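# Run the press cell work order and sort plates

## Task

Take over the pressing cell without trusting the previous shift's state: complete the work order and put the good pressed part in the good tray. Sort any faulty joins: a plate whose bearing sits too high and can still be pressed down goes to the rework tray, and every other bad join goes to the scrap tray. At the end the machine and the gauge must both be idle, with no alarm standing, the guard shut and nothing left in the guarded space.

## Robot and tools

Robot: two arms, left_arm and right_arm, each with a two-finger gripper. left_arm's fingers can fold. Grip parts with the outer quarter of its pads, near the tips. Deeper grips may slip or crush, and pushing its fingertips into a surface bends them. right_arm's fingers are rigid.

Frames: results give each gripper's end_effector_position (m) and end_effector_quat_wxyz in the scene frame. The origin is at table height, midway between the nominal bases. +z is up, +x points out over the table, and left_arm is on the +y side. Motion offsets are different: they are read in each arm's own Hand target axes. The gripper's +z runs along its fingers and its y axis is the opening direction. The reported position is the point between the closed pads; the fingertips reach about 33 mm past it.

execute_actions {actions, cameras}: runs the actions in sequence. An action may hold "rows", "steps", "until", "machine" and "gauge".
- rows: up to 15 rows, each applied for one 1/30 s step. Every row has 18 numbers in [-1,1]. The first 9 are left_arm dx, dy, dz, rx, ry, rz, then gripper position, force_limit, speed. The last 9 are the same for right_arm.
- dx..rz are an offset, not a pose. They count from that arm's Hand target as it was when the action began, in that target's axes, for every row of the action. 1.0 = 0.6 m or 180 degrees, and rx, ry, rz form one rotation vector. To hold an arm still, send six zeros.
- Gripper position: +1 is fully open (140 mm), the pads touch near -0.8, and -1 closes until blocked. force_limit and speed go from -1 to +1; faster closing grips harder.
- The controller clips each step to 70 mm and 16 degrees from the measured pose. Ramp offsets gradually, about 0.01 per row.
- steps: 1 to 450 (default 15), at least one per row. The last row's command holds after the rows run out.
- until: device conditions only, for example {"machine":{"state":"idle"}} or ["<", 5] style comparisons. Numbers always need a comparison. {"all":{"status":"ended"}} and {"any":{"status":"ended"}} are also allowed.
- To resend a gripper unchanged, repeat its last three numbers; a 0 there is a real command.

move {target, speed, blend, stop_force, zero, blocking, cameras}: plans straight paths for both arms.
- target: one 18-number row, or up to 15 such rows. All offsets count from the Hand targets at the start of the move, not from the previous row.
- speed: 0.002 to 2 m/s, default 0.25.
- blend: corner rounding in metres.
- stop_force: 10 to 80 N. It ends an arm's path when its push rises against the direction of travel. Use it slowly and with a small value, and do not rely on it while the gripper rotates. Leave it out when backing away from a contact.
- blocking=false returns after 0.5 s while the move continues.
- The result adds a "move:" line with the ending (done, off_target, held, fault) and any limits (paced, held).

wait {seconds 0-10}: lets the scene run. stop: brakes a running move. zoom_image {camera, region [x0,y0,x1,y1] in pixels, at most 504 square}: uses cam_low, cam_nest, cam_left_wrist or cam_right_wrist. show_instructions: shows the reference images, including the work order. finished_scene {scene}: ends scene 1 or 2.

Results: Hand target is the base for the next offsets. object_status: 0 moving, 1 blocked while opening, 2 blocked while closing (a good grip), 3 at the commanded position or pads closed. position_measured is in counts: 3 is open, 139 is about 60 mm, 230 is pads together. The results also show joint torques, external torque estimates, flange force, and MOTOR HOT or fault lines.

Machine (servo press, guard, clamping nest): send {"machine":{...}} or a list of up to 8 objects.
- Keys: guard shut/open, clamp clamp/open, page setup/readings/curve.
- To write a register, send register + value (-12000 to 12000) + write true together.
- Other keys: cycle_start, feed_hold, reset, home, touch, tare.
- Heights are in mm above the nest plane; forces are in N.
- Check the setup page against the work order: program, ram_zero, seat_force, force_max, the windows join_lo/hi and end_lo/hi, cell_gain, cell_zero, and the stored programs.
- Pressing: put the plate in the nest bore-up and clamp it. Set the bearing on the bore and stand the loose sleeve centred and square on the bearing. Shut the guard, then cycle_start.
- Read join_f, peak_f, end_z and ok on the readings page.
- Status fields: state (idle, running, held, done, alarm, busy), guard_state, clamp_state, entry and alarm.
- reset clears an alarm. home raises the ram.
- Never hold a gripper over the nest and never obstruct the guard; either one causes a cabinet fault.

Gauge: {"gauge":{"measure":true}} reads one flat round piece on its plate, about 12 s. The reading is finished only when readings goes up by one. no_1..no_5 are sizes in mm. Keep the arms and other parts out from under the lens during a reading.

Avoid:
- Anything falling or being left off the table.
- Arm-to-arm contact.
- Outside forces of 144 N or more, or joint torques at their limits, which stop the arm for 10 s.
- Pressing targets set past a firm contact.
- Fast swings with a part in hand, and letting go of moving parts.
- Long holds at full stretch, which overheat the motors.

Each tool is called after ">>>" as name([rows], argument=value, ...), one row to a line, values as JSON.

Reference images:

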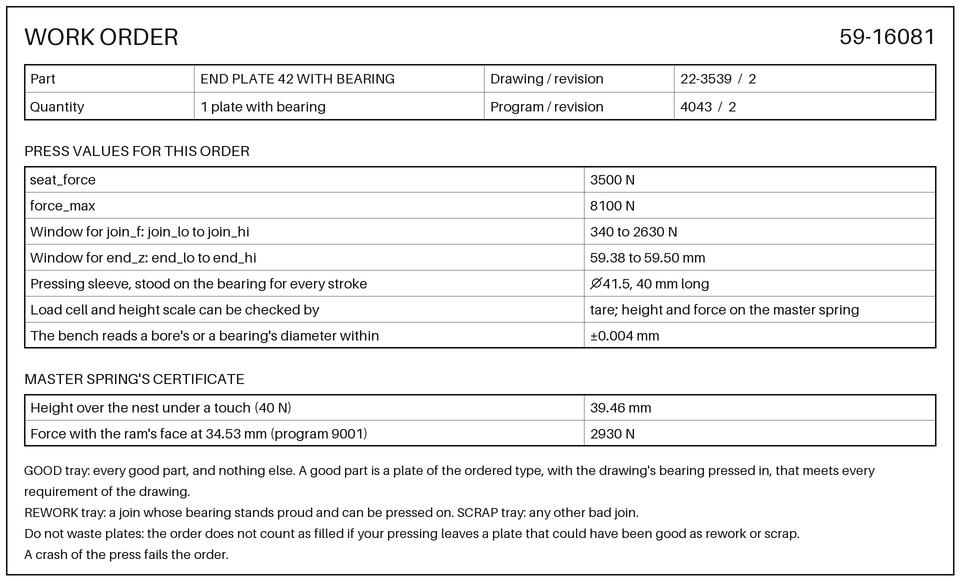

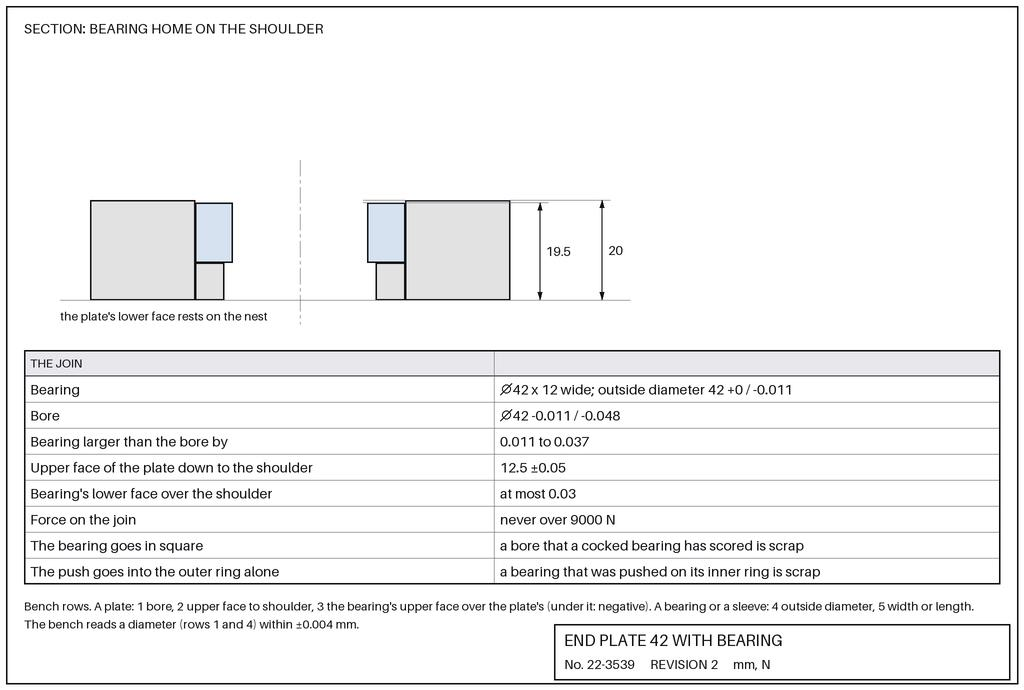

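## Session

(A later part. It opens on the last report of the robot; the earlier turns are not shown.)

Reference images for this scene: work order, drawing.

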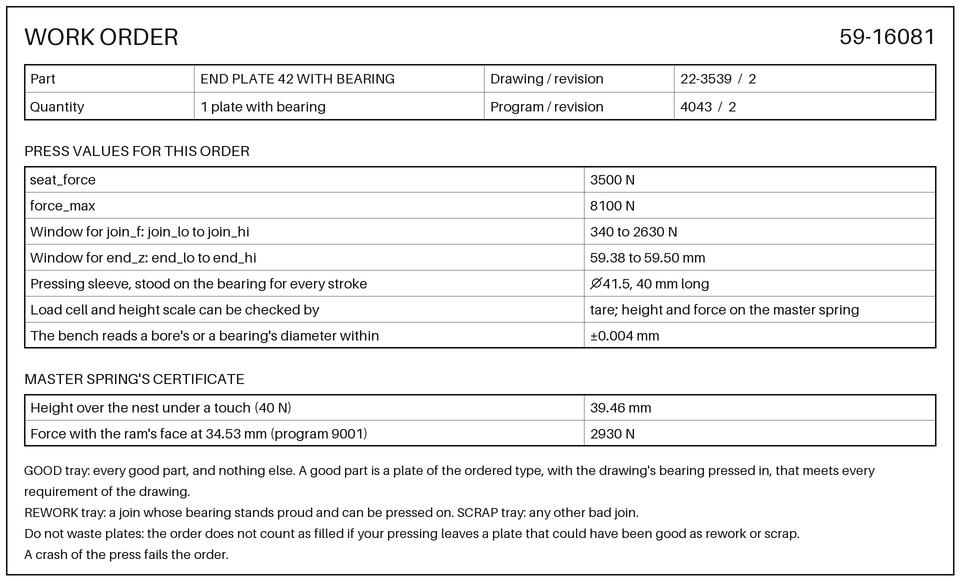

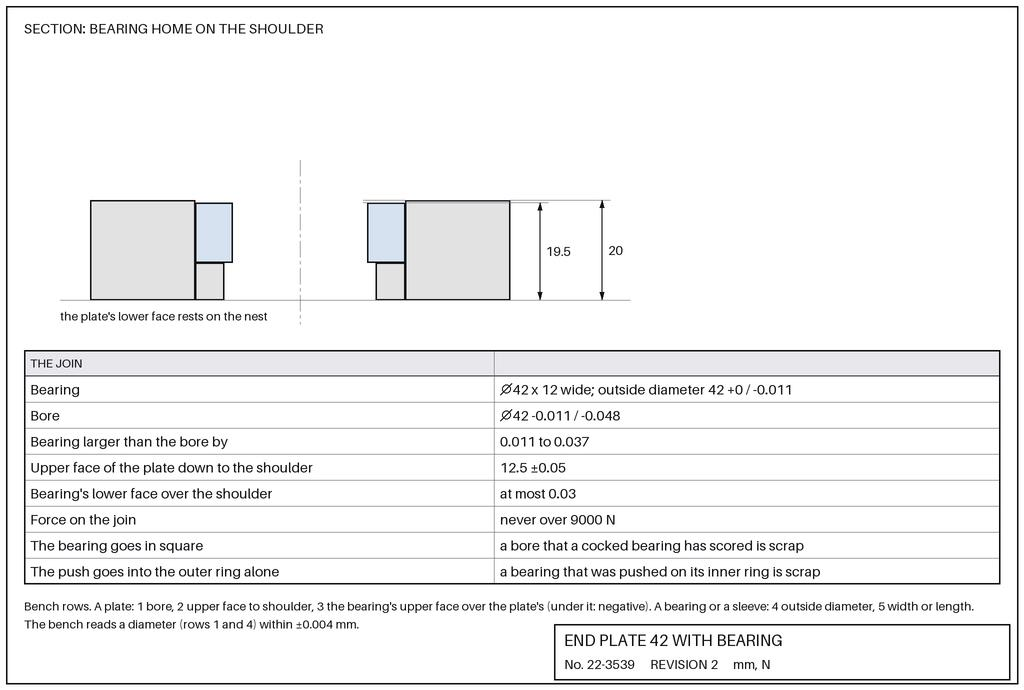

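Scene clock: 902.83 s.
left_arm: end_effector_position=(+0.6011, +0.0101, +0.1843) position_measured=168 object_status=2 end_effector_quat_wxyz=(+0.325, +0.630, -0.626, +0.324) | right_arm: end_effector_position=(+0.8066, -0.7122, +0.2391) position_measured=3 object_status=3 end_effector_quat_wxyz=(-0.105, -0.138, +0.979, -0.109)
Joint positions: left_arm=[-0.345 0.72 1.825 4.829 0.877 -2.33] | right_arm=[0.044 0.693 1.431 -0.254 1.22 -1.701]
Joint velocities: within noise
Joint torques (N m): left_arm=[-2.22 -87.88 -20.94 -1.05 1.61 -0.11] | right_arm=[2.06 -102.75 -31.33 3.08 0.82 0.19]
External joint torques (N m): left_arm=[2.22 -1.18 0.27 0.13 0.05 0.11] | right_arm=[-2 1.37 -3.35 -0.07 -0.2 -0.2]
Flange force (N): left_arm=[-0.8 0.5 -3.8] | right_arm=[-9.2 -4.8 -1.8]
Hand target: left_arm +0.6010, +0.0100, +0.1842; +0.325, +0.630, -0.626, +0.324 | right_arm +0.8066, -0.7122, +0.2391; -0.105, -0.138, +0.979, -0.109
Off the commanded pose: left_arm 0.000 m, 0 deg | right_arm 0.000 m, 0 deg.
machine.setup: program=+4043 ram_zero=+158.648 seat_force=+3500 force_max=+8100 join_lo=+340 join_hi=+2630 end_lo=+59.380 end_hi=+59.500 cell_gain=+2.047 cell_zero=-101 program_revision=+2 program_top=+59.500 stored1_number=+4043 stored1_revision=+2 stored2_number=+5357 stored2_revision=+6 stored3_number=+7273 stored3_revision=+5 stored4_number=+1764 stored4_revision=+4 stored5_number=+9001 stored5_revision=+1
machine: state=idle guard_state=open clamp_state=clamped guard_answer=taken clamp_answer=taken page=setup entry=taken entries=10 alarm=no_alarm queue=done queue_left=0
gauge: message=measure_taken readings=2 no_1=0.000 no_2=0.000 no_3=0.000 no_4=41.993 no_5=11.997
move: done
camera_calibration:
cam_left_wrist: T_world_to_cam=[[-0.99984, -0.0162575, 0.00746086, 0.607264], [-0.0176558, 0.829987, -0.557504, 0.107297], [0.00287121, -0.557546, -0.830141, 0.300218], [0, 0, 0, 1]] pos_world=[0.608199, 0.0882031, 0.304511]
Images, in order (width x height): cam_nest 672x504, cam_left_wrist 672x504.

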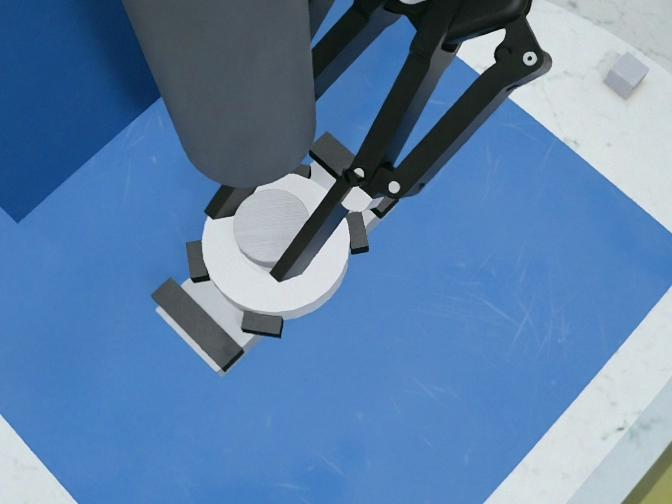

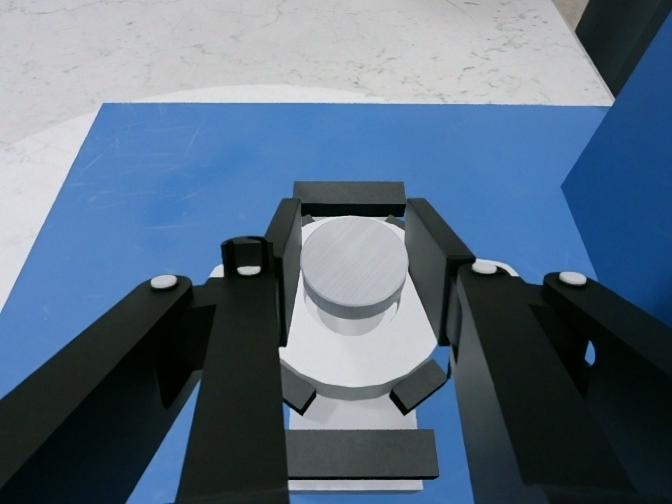

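>>> move(target=[-0.0213,0,0.0162,0,0,0,-1,-1,-1,0,0,0,0,0,0,1,1,1], speed=0.01, stop_force=10, cameras=["cam_nest","cam_left_wrist","cam_low"])

>>> zoom_image(camera="cam_left_wrist", region=[230, 150, 480, 400])

>>> zoom_image(camera="cam_nest", region=[200, 160, 360, 330])

Scene clock: 921.33 s.
left_arm: end_effector_position=(+0.6011, +0.0095, +0.1702) position_measured=168 object_status=2 end_effector_quat_wxyz=(+0.325, +0.630, -0.626, +0.324) | right_arm: end_effector_position=(+0.8066, -0.7122, +0.2391) position_measured=3 object_status=3 end_effector_quat_wxyz=(-0.105, -0.138, +0.979, -0.109)
Joint positions: left_arm=[-0.346 0.74 1.824 4.812 0.874 -2.305] | right_arm=[0.044 0.693 1.431 -0.254 1.22 -1.701]
Joint velocities: within noise
Joint torques (N m): left_arm=[-7.64 -74.38 -18.33 -0.55 -1.71 -0.19] | right_arm=[2.4 -102.63 -31.36 3.08 0.85 0.17]
External joint torques (N m): left_arm=[7.56 -15.77 -1.78 -0.39 3.42 0.19] | right_arm=[-2.67 0.66 -3.53 -0.07 -0.23 -0.18]
Flange force (N): left_arm=[8.9 5.9 -24.9] | right_arm=[-8.3 -5.5 -2.1]
Hand target: left_arm +0.6010, +0.0095, +0.1701; +0.325, +0.630, -0.626, +0.324 (not the last commanded pose) | right_arm +0.8066, -0.7122, +0.2391; -0.105, -0.138, +0.979, -0.109
Off the commanded pose: left_arm 0.002 m, 0 deg | right_arm 0.000 m, 0 deg.
machine.setup: program=+4043 ram_zero=+158.648 seat_force=+3500 force_max=+8100 join_lo=+340 join_hi=+2630 end_lo=+59.380 end_hi=+59.500 cell_gain=+2.047 cell_zero=-101 program_revision=+2 program_top=+59.500 stored1_number=+4043 stored1_revision=+2 stored2_number=+5357 stored2_revision=+6 stored3_number=+7273 stored3_revision=+5 stored4_number=+1764 stored4_revision=+4 stored5_number=+9001 stored5_revision=+1
machine: state=idle guard_state=open clamp_state=clamped guard_answer=taken clamp_answer=taken page=setup entry=taken entries=10 alarm=no_alarm queue=done queue_left=0
gauge: message=measure_taken readings=2 no_1=0.000 no_2=0.000 no_3=0.000 no_4=41.993 no_5=11.997
move: contact (left_arm)
camera_calibration:
cam_left_wrist: T_world_to_cam=[[-0.999841, -0.0162299, 0.00732438, 0.607399], [-0.0175564, 0.829909, -0.557622, 0.0998316], [0.00297159, -0.557662, -0.830063, 0.288161], [0, 0, 0, 1]] pos_world=[0.608199, 0.0877032, 0.290411]
Images, in order (width x height): cam_low 672x504, cam_nest 672x504, cam_left_wrist 672x504.

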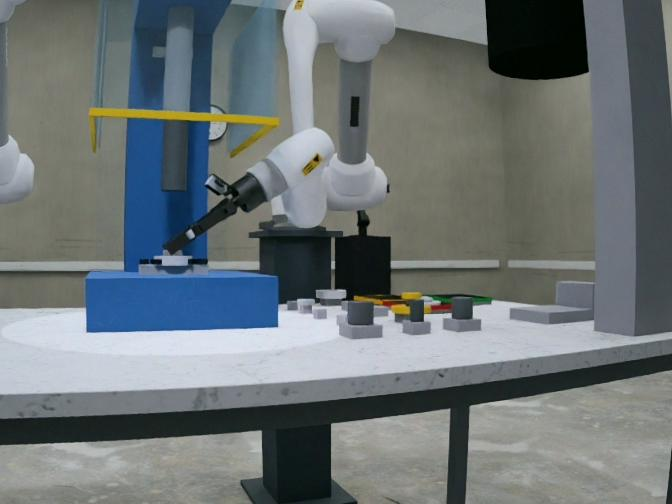

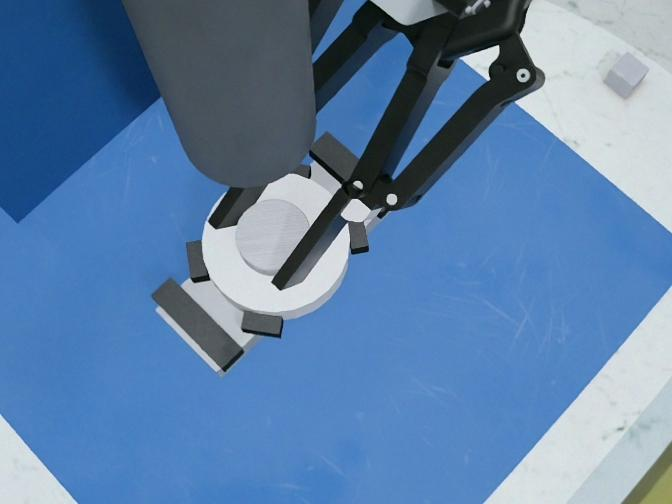

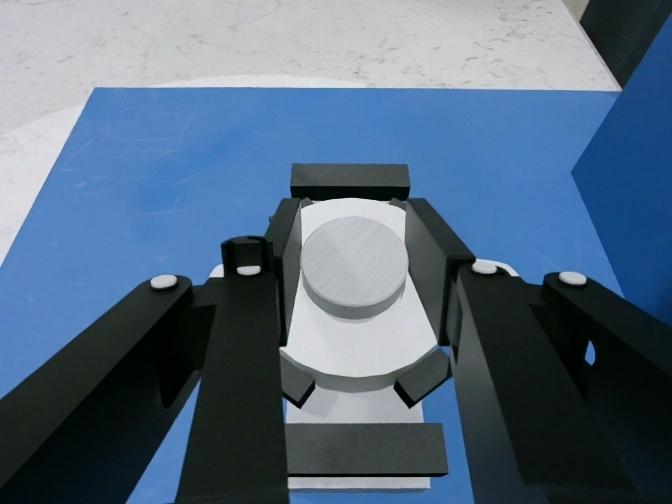

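Scaled by 2.016 from the camera's 672x504 image, which has a finer 960x720 frame.

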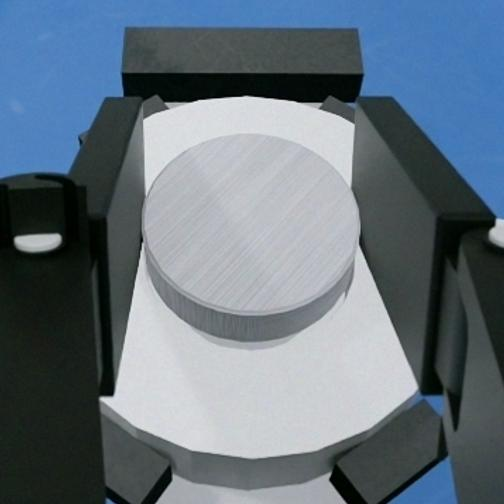

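Scaled by 2.965 from the camera's 672x504 image, which has a finer 960x720 frame.

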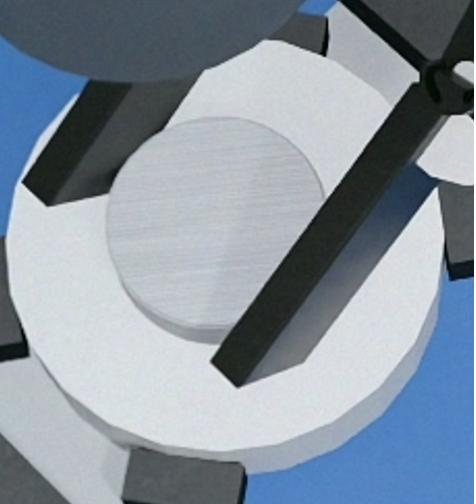

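>>> move(target=[0.001,0,-0.0015,0,0,0,-1,-1,-1,0,0,0,0,0,0,1,1,1], speed=0.01, cameras=[])

>>> move(target=[-0.0055,0,0.0038,0,0,0,-1,-1,-1,0,0,0,0,0,0,1,1,1], speed=0.006, stop_force=10, cameras=["cam_nest","cam_left_wrist"])

>>> zoom_image(camera="cam_left_wrist", region=[280, 200, 420, 340])

>>> zoom_image(camera="cam_nest", region=[200, 160, 360, 330])

Scene clock: 956.67 s.
left_arm: end_effector_position=(+0.6010, +0.0099, +0.1711) position_measured=168 object_status=2 end_effector_quat_wxyz=(+0.325, +0.630, -0.626, +0.324) | right_arm: end_effector_position=(+0.8066, -0.7122, +0.2391) position_measured=3 object_status=3 end_effector_quat_wxyz=(-0.105, -0.138, +0.979, -0.109)
Joint positions: left_arm=[-0.345 0.738 1.824 4.813 0.875 -2.306] | right_arm=[0.044 0.693 1.431 -0.254 1.22 -1.701]
Joint velocities: within noise
Joint torques (N m): left_arm=[-1.97 -88.6 -20.45 -1.07 1.76 -0.14] | right_arm=[2.15 -102.39 -31.35 3.02 0.87 0.18]
External joint torques (N m): left_arm=[1.77 -1.42 0.33 0.13 -0.05 0.14] | right_arm=[-2.16 0.93 -3.35 -0.02 -0.25 -0.18]
Flange force (N): left_arm=[-0.2 1.1 -3.6] | right_arm=[-8.4 -4.8 -1.9]
Hand target: left_arm +0.6010, +0.0099, +0.1711; +0.325, +0.630, -0.626, +0.324 | right_arm +0.8066, -0.7122, +0.2391; -0.105, -0.138, +0.979, -0.109
Off the commanded pose: left_arm 0.000 m, 0 deg | right_arm 0.000 m, 0 deg.
machine.setup: program=+4043 ram_zero=+158.648 seat_force=+3500 force_max=+8100 join_lo=+340 join_hi=+2630 end_lo=+59.380 end_hi=+59.500 cell_gain=+2.047 cell_zero=-101 program_revision=+2 program_top=+59.500 stored1_number=+4043 stored1_revision=+2 stored2_number=+5357 stored2_revision=+6 stored3_number=+7273 stored3_revision=+5 stored4_number=+1764 stored4_revision=+4 stored5_number=+9001 stored5_revision=+1
machine: state=idle guard_state=open clamp_state=clamped guard_answer=taken clamp_answer=taken page=setup entry=taken entries=10 alarm=no_alarm queue=done queue_left=0
gauge: message=measure_taken readings=2 no_1=0.000 no_2=0.000 no_3=0.000 no_4=41.993 no_5=11.997
move: done
No camera images: "cameras" was empty.

Scene clock: 957.43 s.
left_arm: end_effector_position=(+0.6010, +0.0099, +0.1702) position_measured=168 object_status=2 end_effector_quat_wxyz=(+0.325, +0.630, -0.626, +0.324) | right_arm: end_effector_position=(+0.8066, -0.7122, +0.2391) position_measured=3 object_status=3 end_effector_quat_wxyz=(-0.105, -0.138, +0.979, -0.109)
Joint positions: left_arm=[-0.345 0.74 1.824 4.812 0.875 -2.304] | right_arm=[0.044 0.693 1.431 -0.254 1.22 -1.701]
Joint velocities: within noise
Joint torques (N m): left_arm=[-5.93 -76.19 -17.21 -0.09 -1.33 -0.21] | right_arm=[1.88 -102.87 -31.39 3.05 0.87 0.21]
External joint torques (N m): left_arm=[5.91 -14.04 -2.96 -0.85 3.04 0.21] | right_arm=[-1.93 1.85 -3.19 -0.06 -0.25 -0.22]
Flange force (N): left_arm=[8.7 3.6 -19.8] | right_arm=[-9.5 -4.7 -1.3]
Hand target: left_arm +0.6010, +0.0099, +0.1702; +0.325, +0.630, -0.626, +0.324 (not the last commanded pose) | right_arm +0.8066, -0.7122, +0.2391; -0.105, -0.138, +0.979, -0.109
Off the commanded pose: left_arm 0.003 m, 0 deg | right_arm 0.000 m, 0 deg.
machine.setup: program=+4043 ram_zero=+158.648 seat_force=+3500 force_max=+8100 join_lo=+340 join_hi=+2630 end_lo=+59.380 end_hi=+59.500 cell_gain=+2.047 cell_zero=-101 program_revision=+2 program_top=+59.500 stored1_number=+4043 stored1_revision=+2 stored2_number=+5357 stored2_revision=+6 stored3_number=+7273 stored3_revision=+5 stored4_number=+1764 stored4_revision=+4 stored5_number=+9001 stored5_revision=+1
machine: state=idle guard_state=open clamp_state=clamped guard_answer=taken clamp_answer=taken page=setup entry=taken entries=10 alarm=no_alarm queue=done queue_left=0
gauge: message=measure_taken readings=2 no_1=0.000 no_2=0.000 no_3=0.000 no_4=41.993 no_5=11.997
move: contact (left_arm)
camera_calibration:
cam_left_wrist: T_world_to_cam=[[-0.999842, -0.0161721, 0.0074105, 0.607276], [-0.0175558, 0.829787, -0.557805, 0.0995613], [0.00287175, -0.557846, -0.829939, 0.288425], [0, 0, 0, 1]] pos_world=[0.608099, 0.0881034, 0.290411]
Images, in order (width x height): cam_nest 672x504, cam_left_wrist 672x504.

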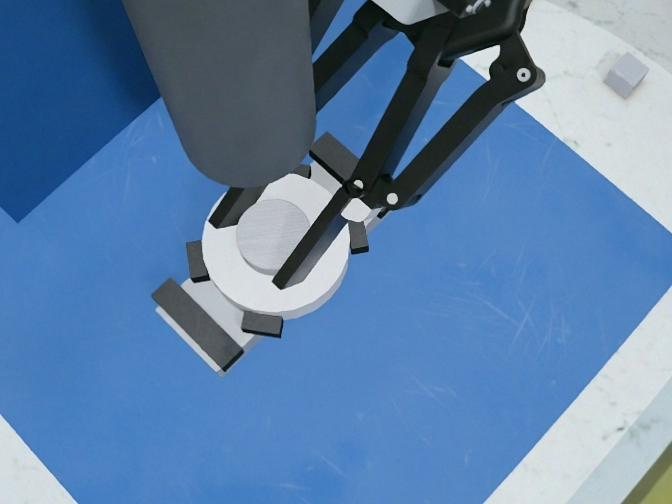

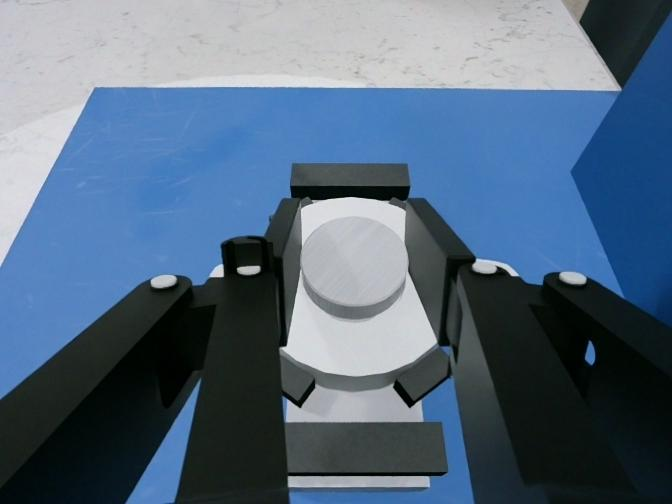

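Scaled by 3.600 from the camera's 672x504 image, which has a finer 960x720 frame.

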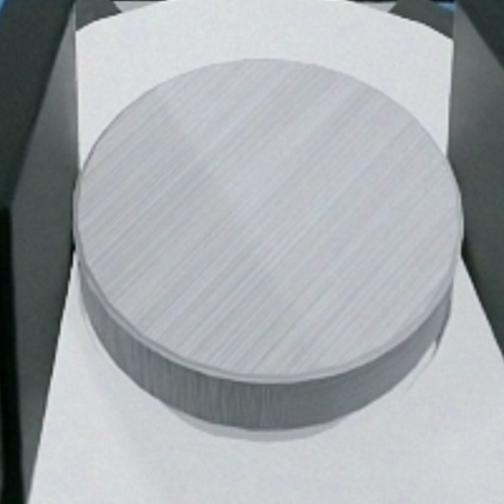

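Scaled by 2.965 from the camera's 672x504 image, which has a finer 960x720 frame.

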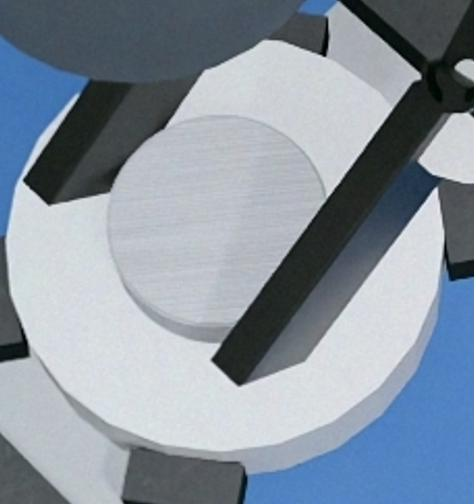

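>>> move(target=[0.001,0,-0.0015,0,0,0,-1,-1,-1,0,0,0,0,0,0,1,1,1], speed=0.01, cameras=[])

>>> move(target=[-0.0055,0,0.0038,0,0,0,-1,-1,-1,0,0,0,0,0,0,1,1,1], speed=0.006, stop_force=10, cameras=["cam_nest","cam_left_wrist"])

>>> zoom_image(camera="cam_left_wrist", region=[280, 200, 420, 340])

>>> zoom_image(camera="cam_nest", region=[200, 160, 360, 330])

Scene clock: 970.80 s.
left_arm: end_effector_position=(+0.6010, +0.0103, +0.1711) position_measured=168 object_status=2 end_effector_quat_wxyz=(+0.325, +0.630, -0.626, +0.324) | right_arm: end_effector_position=(+0.8066, -0.7122, +0.2391) position_measured=3 object_status=3 end_effector_quat_wxyz=(-0.105, -0.138, +0.979, -0.109)
Joint positions: left_arm=[-0.345 0.738 1.825 4.813 0.875 -2.306] | right_arm=[0.044 0.693 1.431 -0.254 1.22 -1.701]
Joint velocities: within noise
Joint torques (N m): left_arm=[-2.31 -88.29 -20.1 -1.03 1.64 -0.08] | right_arm=[2.22 -102.33 -31.34 2.98 0.85 0.14]
External joint torques (N m): left_arm=[2.14 -1.68 0.04 0.09 0.07 0.08] | right_arm=[-2.4 1.16 -3.31 0.02 -0.24 -0.15]
Flange force (N): left_arm=[-0.1 0.5 -4.1] | right_arm=[-8.6 -5.1 -1.7]
Hand target: left_arm +0.6010, +0.0103, +0.1712; +0.325, +0.630, -0.626, +0.324 | right_arm +0.8066, -0.7122, +0.2391; -0.105, -0.138, +0.979, -0.109
Off the commanded pose: left_arm 0.000 m, 0 deg | right_arm 0.000 m, 0 deg.
machine.setup: program=+4043 ram_zero=+158.648 seat_force=+3500 force_max=+8100 join_lo=+340 join_hi=+2630 end_lo=+59.380 end_hi=+59.500 cell_gain=+2.047 cell_zero=-101 program_revision=+2 program_top=+59.500 stored1_number=+4043 stored1_revision=+2 stored2_number=+5357 stored2_revision=+6 stored3_number=+7273 stored3_revision=+5 stored4_number=+1764 stored4_revision=+4 stored5_number=+9001 stored5_revision=+1
machine: state=idle guard_state=open clamp_state=clamped guard_answer=taken clamp_answer=taken page=setup entry=taken entries=10 alarm=no_alarm queue=done queue_left=0
gauge: message=measure_taken readings=2 no_1=0.000 no_2=0.000 no_3=0.000 no_4=41.993 no_5=11.997
move: done
No camera images: "cameras" was empty.

Scene clock: 971.57 s.
left_arm: end_effector_position=(+0.6010, +0.0103, +0.1702) position_measured=168 object_status=2 end_effector_quat_wxyz=(+0.325, +0.630, -0.626, +0.324) | right_arm: end_effector_position=(+0.8066, -0.7122, +0.2391) position_measured=3 object_status=3 end_effector_quat_wxyz=(-0.105, -0.138, +0.979, -0.109)
Joint positions: left_arm=[-0.344 0.74 1.825 4.812 0.875 -2.304] | right_arm=[0.044 0.693 1.431 -0.254 1.22 -1.701]
Joint velocities: within noise
Joint torques (N m): left_arm=[-4.81 -78.2 -17.51 -0.24 -0.92 -0.26] | right_arm=[2.39 -102.6 -31.33 3.04 0.85 0.16]
External joint torques (N m): left_arm=[4.77 -11.91 -2.58 -0.69 2.63 0.25] | right_arm=[-2.29 0.66 -3.54 -0.01 -0.23 -0.16]
Flange force (N): left_arm=[7.4 3.1 -16.6] | right_arm=[-8.4 -5.0 -2.2]
Hand target: left_arm +0.6010, +0.0103, +0.1702; +0.325, +0.630, -0.626, +0.324 (not the last commanded pose) | right_arm +0.8066, -0.7122, +0.2391; -0.105, -0.138, +0.979, -0.109
Off the commanded pose: left_arm 0.003 m, 0 deg | right_arm 0.000 m, 0 deg.
machine.setup: program=+4043 ram_zero=+158.648 seat_force=+3500 force_max=+8100 join_lo=+340 join_hi=+2630 end_lo=+59.380 end_hi=+59.500 cell_gain=+2.047 cell_zero=-101 program_revision=+2 program_top=+59.500 stored1_number=+4043 stored1_revision=+2 stored2_number=+5357 stored2_revision=+6 stored3_number=+7273 stored3_revision=+5 stored4_number=+1764 stored4_revision=+4 stored5_number=+9001 stored5_revision=+1
machine: state=idle guard_state=open clamp_state=clamped guard_answer=taken clamp_answer=taken page=setup entry=taken entries=10 alarm=no_alarm queue=done queue_left=0
gauge: message=measure_taken readings=2 no_1=0.000 no_2=0.000 no_3=0.000 no_4=41.993 no_5=11.997
move: contact (left_arm)
camera_calibration:
cam_left_wrist: T_world_to_cam=[[-0.999842, -0.0161705, 0.00741393, 0.607281], [-0.0175558, 0.829663, -0.557988, 0.0992936], [0.00287191, -0.55803, -0.829816, 0.288629], [0, 0, 0, 1]] pos_world=[0.608099, 0.0885036, 0.290411]
Images, in order (width x height): cam_nest 672x504, cam_left_wrist 672x504.

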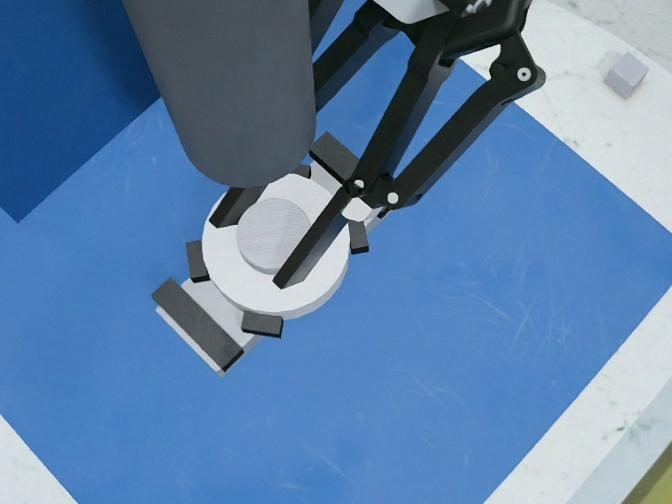

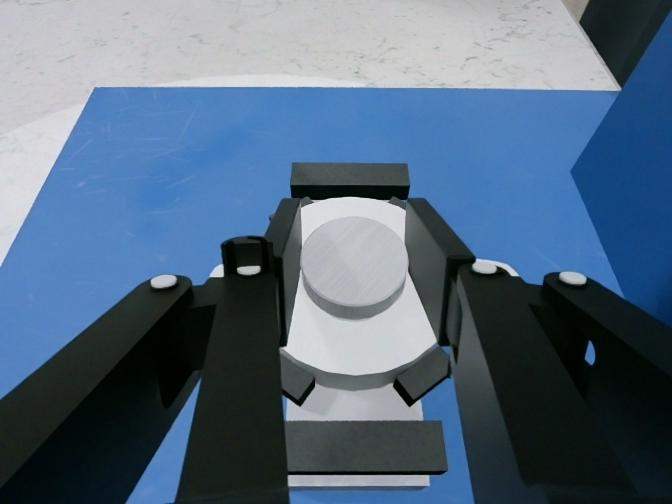

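Scaled by 3.600 from the camera's 672x504 image, which has a finer 960x720 frame.

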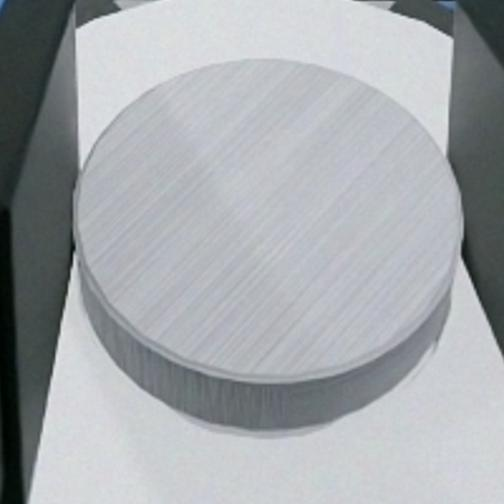

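Scaled by 2.965 from the camera's 672x504 image, which has a finer 960x720 frame.

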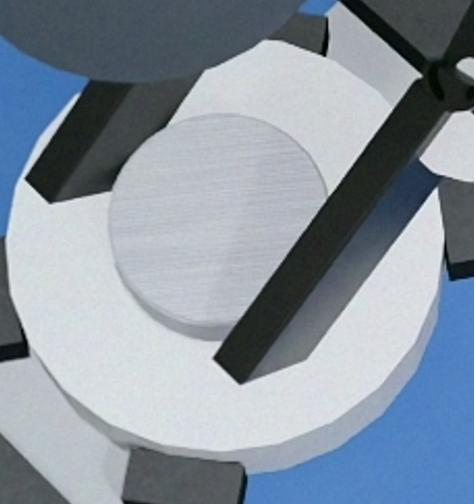

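>>> execute_actions([
  {"rows":[[0.00028,0,-0.0002,0,0,0,-1,-1,-1,0,0,0,0,0,0,1,1,1]],"steps":10},
  {"rows":[[0.00028,0,-0.0002,0,0,0,-1,-1,-1,0,0,0,0,0,0,1,1,1]],"steps":15},
], cameras=[])

Scene clock: 987.93 s.
left_arm: end_effector_position=(+0.6010, +0.0103, +0.1706) position_measured=168 object_status=2 end_effector_quat_wxyz=(+0.325, +0.630, -0.626, +0.324) | right_arm: end_effector_position=(+0.8066, -0.7122, +0.2391) position_measured=3 object_status=3 end_effector_quat_wxyz=(-0.105, -0.138, +0.979, -0.109)
Joint positions: left_arm=[-0.344 0.739 1.825 4.813 0.875 -2.305] | right_arm=[0.044 0.693 1.431 -0.254 1.22 -1.701]
Joint velocities: within noise
Joint torques (N m): left_arm=[-1.65 -83.91 -19.32 -0.77 0.5 -0.13] | right_arm=[2.47 -102.76 -31.19 3 0.87 0.15]
External joint torques (N m): left_arm=[1.42 -6.11 -0.8 -0.18 1.21 0.13] | right_arm=[-2.43 1.66 -3.4 0 -0.25 -0.16]
External joint torques at the end of the 1st action: left_arm=[3.03 -8.96 -1.98 -0.57 1.97 0.19] | right_arm=[-2.33 0.59 -3.41 -0.03 -0.23 -0.16]
Flange force (N): left_arm=[4.5 3.0 -7.8] | right_arm=[-9.6 -5.2 -1.5]
Flange force at the end of the 1st action (N): left_arm=[6.0 2.6 -11.8] | right_arm=[-8.0 -5.0 -2.1]
Hand target: left_arm +0.6010, +0.0103, +0.1706; +0.325, +0.630, -0.626, +0.324 | right_arm +0.8066, -0.7122, +0.2391; -0.105, -0.138, +0.979, -0.109
Off the commanded pose: left_arm 0.000 m, 0 deg | right_arm 0.000 m, 0 deg.
machine.setup: program=+4043 ram_zero=+158.648 seat_force=+3500 force_max=+8100 join_lo=+340 join_hi=+2630 end_lo=+59.380 end_hi=+59.500 cell_gain=+2.047 cell_zero=-101 program_revision=+2 program_top=+59.500 stored1_number=+4043 stored1_revision=+2 stored2_number=+5357 stored2_revision=+6 stored3_number=+7273 stored3_revision=+5 stored4_number=+1764 stored4_revision=+4 stored5_number=+9001 stored5_revision=+1
machine: state=idle guard_state=open clamp_state=clamped guard_answer=taken clamp_answer=taken page=setup entry=taken entries=10 alarm=no_alarm queue=done queue_left=0
gauge: message=measure_taken readings=2 no_1=0.000 no_2=0.000 no_3=0.000 no_4=41.993 no_5=11.997
No camera images: "cameras" was empty.

>>> execute_actions([
  {"rows":[[0.00025,0,-0.00025,0,0,0,-1,-1,-1,0,0,0,0,0,0,1,1,1]],"steps":15},
  {"rows":[[0,0,0,0,0,0,0.05,-1,-0.98,0,0,0,0,0,0,1,1,1]],"steps":75},
], cameras=["cam_nest","cam_left_wrist","cam_low"])

>>> zoom_image(camera="cam_left_wrist", region=[280, 200, 420, 340])

>>> zoom_image(camera="cam_low", region=[130, 235, 220, 285])

Scene clock: 999.43 s.
left_arm: end_effector_position=(+0.6010, +0.0104, +0.1708) position_measured=123 object_status=3 end_effector_quat_wxyz=(+0.325, +0.630, -0.626, +0.324) | right_arm: end_effector_position=(+0.8066, -0.7122, +0.2391) position_measured=3 object_status=3 end_effector_quat_wxyz=(-0.105, -0.138, +0.979, -0.109)
Joint positions: left_arm=[-0.344 0.739 1.825 4.813 0.875 -2.305] | right_arm=[0.044 0.693 1.431 -0.254 1.22 -1.701]
Joint velocities: within noise
Joint torques (N m): left_arm=[-2.21 -87.9 -19.84 -1.03 1.55 -0.13] | right_arm=[1.99 -102.52 -31.42 3.03 0.9 0.15]
External joint torques (N m): left_arm=[2.14 -2.12 -0.22 0.1 0.15 0.13] | right_arm=[-1.81 1.5 -3.18 -0.03 -0.28 -0.16]
External joint torques at the end of the 1st action: left_arm=[1.96 -2.36 -0.55 -0.05 0.17 0.12] | right_arm=[-2.07 0.96 -3.31 -0.03 -0.18 -0.22]
Flange force (N): left_arm=[0.3 0.4 -4.5] | right_arm=[-8.9 -4.4 -1.5]
Flange force at the end of the 1st action (N): left_arm=[0.7 0.2 -4.2] | right_arm=[-8.4 -4.8 -2.0]
Hand target: left_arm +0.6010, +0.0104, +0.1708; +0.325, +0.630, -0.626, +0.324 | right_arm +0.8066, -0.7122, +0.2391; -0.105, -0.138, +0.979, -0.109
Off the commanded pose: left_arm 0.000 m, 0 deg | right_arm 0.000 m, 0 deg.
machine.setup: program=+4043 ram_zero=+158.648 seat_force=+3500 force_max=+8100 join_lo=+340 join_hi=+2630 end_lo=+59.380 end_hi=+59.500 cell_gain=+2.047 cell_zero=-101 program_revision=+2 program_top=+59.500 stored1_number=+4043 stored1_revision=+2 stored2_number=+5357 stored2_revision=+6 stored3_number=+7273 stored3_revision=+5 stored4_number=+1764 stored4_revision=+4 stored5_number=+9001 stored5_revision=+1
machine: state=idle guard_state=open clamp_state=clamped guard_answer=taken clamp_answer=taken page=setup entry=taken entries=10 alarm=no_alarm queue=done queue_left=0
gauge: message=measure_taken readings=2 no_1=0.000 no_2=0.000 no_3=0.000 no_4=41.993 no_5=11.997
camera_calibration:
cam_left_wrist: T_world_to_cam=[[-0.999842, -0.0161711, 0.00741289, 0.607277], [-0.0175559, 0.829709, -0.55792, 0.0996045], [0.00287161, -0.557962, -0.829862, 0.289134], [0, 0, 0, 1]] pos_world=[0.608099, 0.0885035, 0.291011]
Images, in order (width x height): cam_low 672x504, cam_nest 672x504, cam_left_wrist 672x504.

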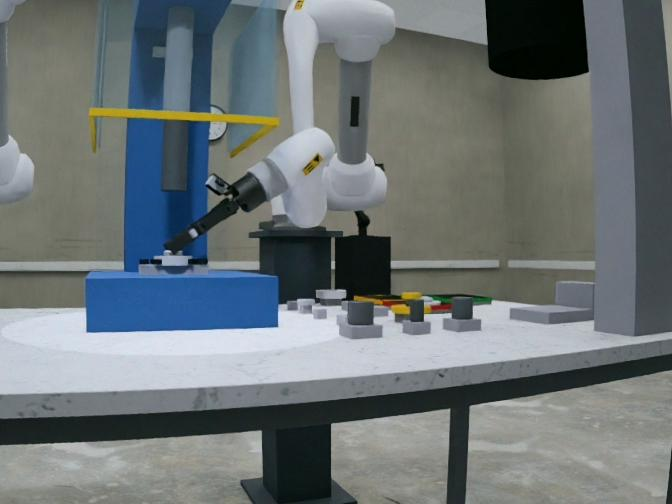

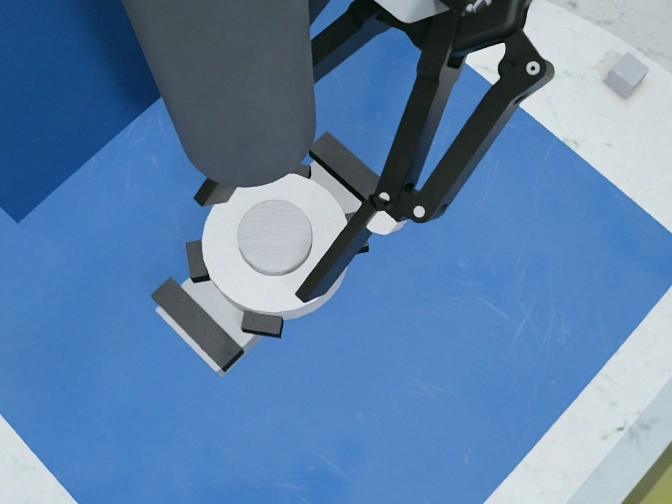

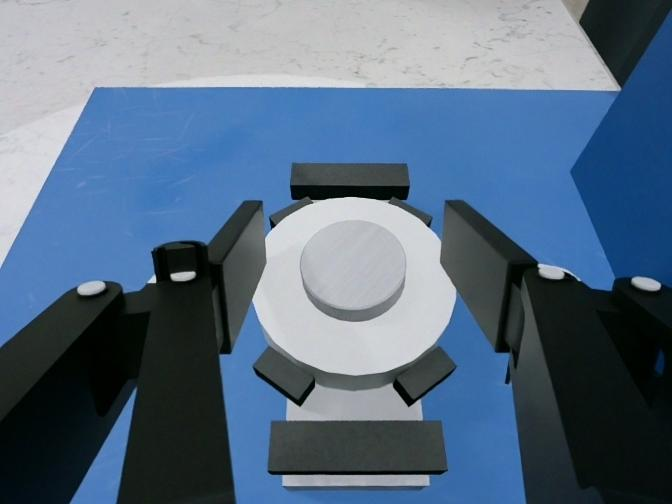

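Scaled by 3.600 from the camera's 672x504 image, which has a finer 960x720 frame.

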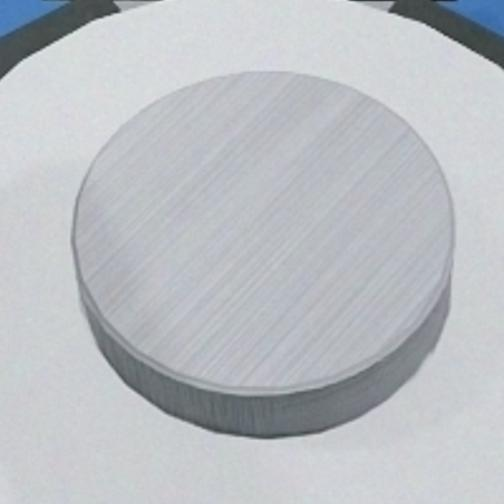

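Scaled by 5.600 from the camera's 672x504 image, which has a finer 960x720 frame.

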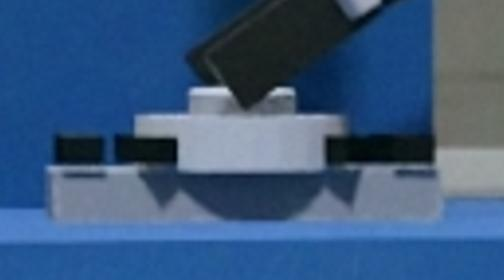

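>>> zoom_image(camera="cam_low", region=[330, 285, 490, 345])

>>> move([
  [0,0,-0.283,0,0,0,0.05,-1,-0.98,0,0,0,0,0,0,1,1,1],
  [-0.1287,0,-0.571,0,0,0,0.05,-1,-0.98,0,0,0,0,0,0,1,1,1],
], speed=[0.1,0.25], blend=[0.02,0], cameras=["cam_nest","cam_low"])

>>> zoom_image(camera="cam_nest", region=[220, 190, 330, 300])

>>> zoom_image(camera="cam_low", region=[130, 235, 220, 285])

Scaled by 3.150 from the camera's 672x504 image, which has a finer 960x720 frame.

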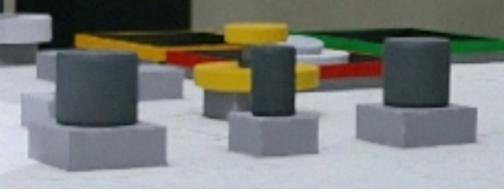

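Scene clock: 1013.77 s.
left_arm: end_effector_position=(+0.6002, +0.3344, +0.3062) position_measured=123 object_status=3 end_effector_quat_wxyz=(+0.325, +0.630, -0.626, +0.324) | right_arm: end_effector_position=(+0.8066, -0.7122, +0.2391) position_measured=3 object_status=3 end_effector_quat_wxyz=(-0.105, -0.138, +0.979, -0.109)
Joint positions: left_arm=[0.112 0.532 1.859 5.222 1.194 -2.393] | right_arm=[0.044 0.693 1.431 -0.254 1.22 -1.701]
Joint velocities: within noise
Joint torques (N m): left_arm=[-2.54 -75.6 -25.59 -0.15 1.37 -0.06] | right_arm=[2.48 -102.33 -31.34 3.07 0.85 0.14]
External joint torques (N m): left_arm=[2.44 -2.62 0.14 0.03 0.19 0.06] | right_arm=[-2.48 0.58 -3.5 -0.06 -0.23 -0.15]
Flange force (N): left_arm=[0.8 3.6 -4.5] | right_arm=[-8.1 -5.2 -2.2]
Hand target: left_arm +0.6002, +0.3344, +0.3062; +0.325, +0.630, -0.626, +0.324 | right_arm +0.8066, -0.7122, +0.2391; -0.105, -0.138, +0.979, -0.109
Off the commanded pose: left_arm 0.000 m, 0 deg | right_arm 0.000 m, 0 deg.
machine.setup: program=+4043 ram_zero=+158.648 seat_force=+3500 force_max=+8100 join_lo=+340 join_hi=+2630 end_lo=+59.380 end_hi=+59.500 cell_gain=+2.047 cell_zero=-101 program_revision=+2 program_top=+59.500 stored1_number=+4043 stored1_revision=+2 stored2_number=+5357 stored2_revision=+6 stored3_number=+7273 stored3_revision=+5 stored4_number=+1764 stored4_revision=+4 stored5_number=+9001 stored5_revision=+1
machine: state=idle guard_state=open clamp_state=clamped guard_answer=taken clamp_answer=taken page=setup entry=taken entries=10 alarm=no_alarm queue=done queue_left=0
gauge: message=measure_taken readings=2 no_1=0.000 no_2=0.000 no_3=0.000 no_4=41.993 no_5=11.997
move: done
Images, in order (width x height): cam_low 672x504, cam_nest 672x504.

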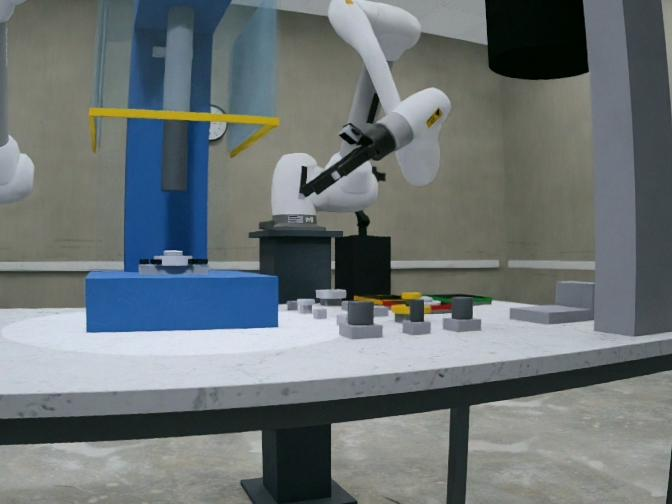

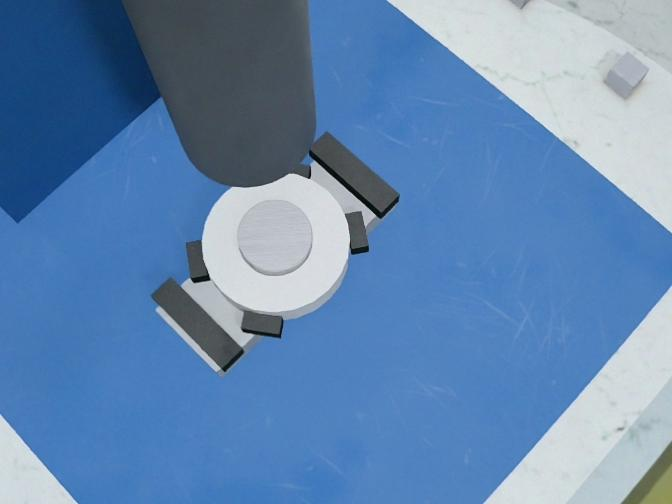

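Scaled by 4.582 from the camera's 672x504 image, which has a finer 960x720 frame.

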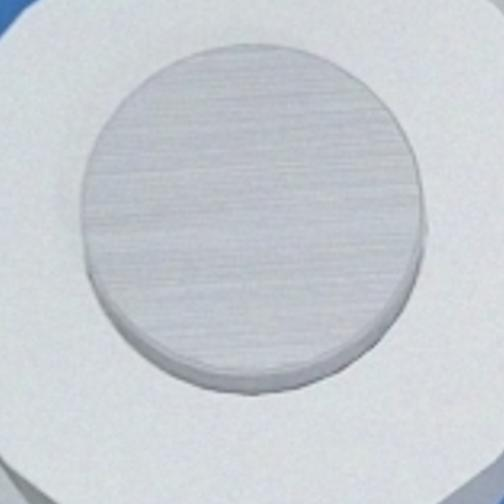

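Scaled by 5.600 from the camera's 672x504 image, which has a finer 960x720 frame.

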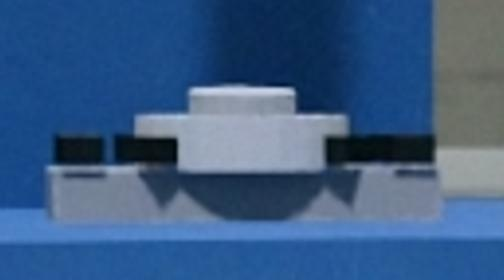

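>>> move([
  [-0.2693,-0.2497,-0.2502,0.4095,0,-0.287,0.3,-0.02,-0.6,0,0,0,0,0,0,1,1,1],
  [-0.3275,-0.383,-0.0718,0.4095,0,-0.287,0.3,-0.02,-0.6,0,0,0,0,0,0,1,1,1],
], speed=[0.3,0.25], blend=[0.04,0], cameras=["cam_left_wrist"])

>>> zoom_image(camera="cam_left_wrist", region=[230, 80, 630, 330])

Scene clock: 1050.90 s.
left_arm: end_effector_position=(+0.8289, +0.4843, +0.1701) position_measured=91 object_status=3 end_effector_quat_wxyz=(-0.004, +0.888, +0.001, +0.460) | right_arm: end_effector_position=(+0.8066, -0.7122, +0.2391) position_measured=3 object_status=3 end_effector_quat_wxyz=(-0.105, -0.138, +0.979, -0.109)
Joint positions: left_arm=[-0.072 0.674 1.987 2.978 0.479 -1.471] | right_arm=[0.044 0.693 1.431 -0.254 1.22 -1.701]
Joint velocities: within noise
Joint torques (N m): left_arm=[-2.83 -84.93 -22.25 -1.8 2.12 -0.08] | right_arm=[2.11 -102.51 -31.18 3.03 0.87 0.12]
External joint torques (N m): left_arm=[3.09 -2.34 -0.08 -0.09 0.15 0.07] | right_arm=[-2.14 1.5 -3.41 -0.03 -0.26 -0.13]
Flange force (N): left_arm=[2.0 -4.5 -3.2] | right_arm=[-9.4 -4.9 -1.6]
Hand target: left_arm +0.8289, +0.4842, +0.1700; -0.004, +0.888, +0.001, +0.460 | right_arm +0.8066, -0.7122, +0.2391; -0.105, -0.138, +0.979, -0.109
Off the commanded pose: left_arm 0.000 m, 0 deg | right_arm 0.000 m, 0 deg.
machine.setup: program=+4043 ram_zero=+158.648 seat_force=+3500 force_max=+8100 join_lo=+340 join_hi=+2630 end_lo=+59.380 end_hi=+59.500 cell_gain=+2.047 cell_zero=-101 program_revision=+2 program_top=+59.500 stored1_number=+4043 stored1_revision=+2 stored2_number=+5357 stored2_revision=+6 stored3_number=+7273 stored3_revision=+5 stored4_number=+1764 stored4_revision=+4 stored5_number=+9001 stored5_revision=+1
machine: state=idle guard_state=open clamp_state=clamped guard_answer=taken clamp_answer=taken page=setup entry=taken entries=10 alarm=no_alarm queue=done queue_left=0
gauge: message=measure_taken readings=2 no_1=0.000 no_2=0.000 no_3=0.000 no_4=41.993 no_5=11.997
move: done
camera_calibration:
cam_left_wrist: T_world_to_cam=[[0.0164047, -0.999863, -0.00230911, 0.478485], [-0.828415, -0.0122985, -0.55998, 0.790176], [0.559874, 0.0110992, -0.828503, -0.185132], [0, 0, 0, 1]] pos_world=[0.750395, 0.490192, 0.290205]
Images, in order (width x height): cam_left_wrist 672x504.

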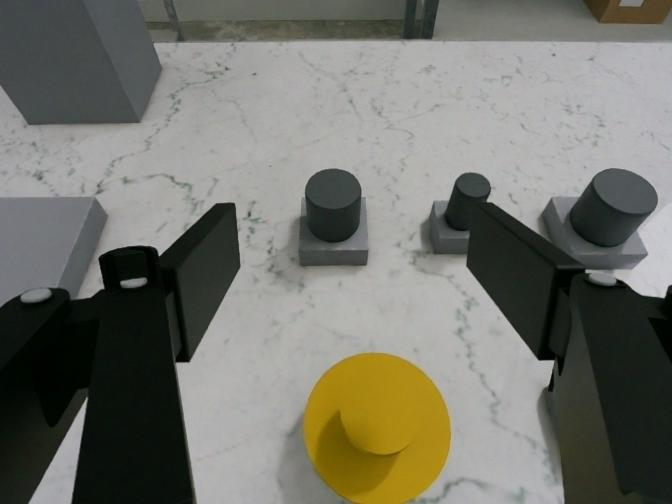

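Scaled by 1.260 from the camera's 672x504 image, which has a finer 960x720 frame.

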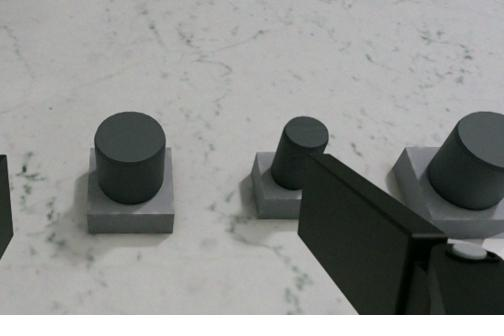

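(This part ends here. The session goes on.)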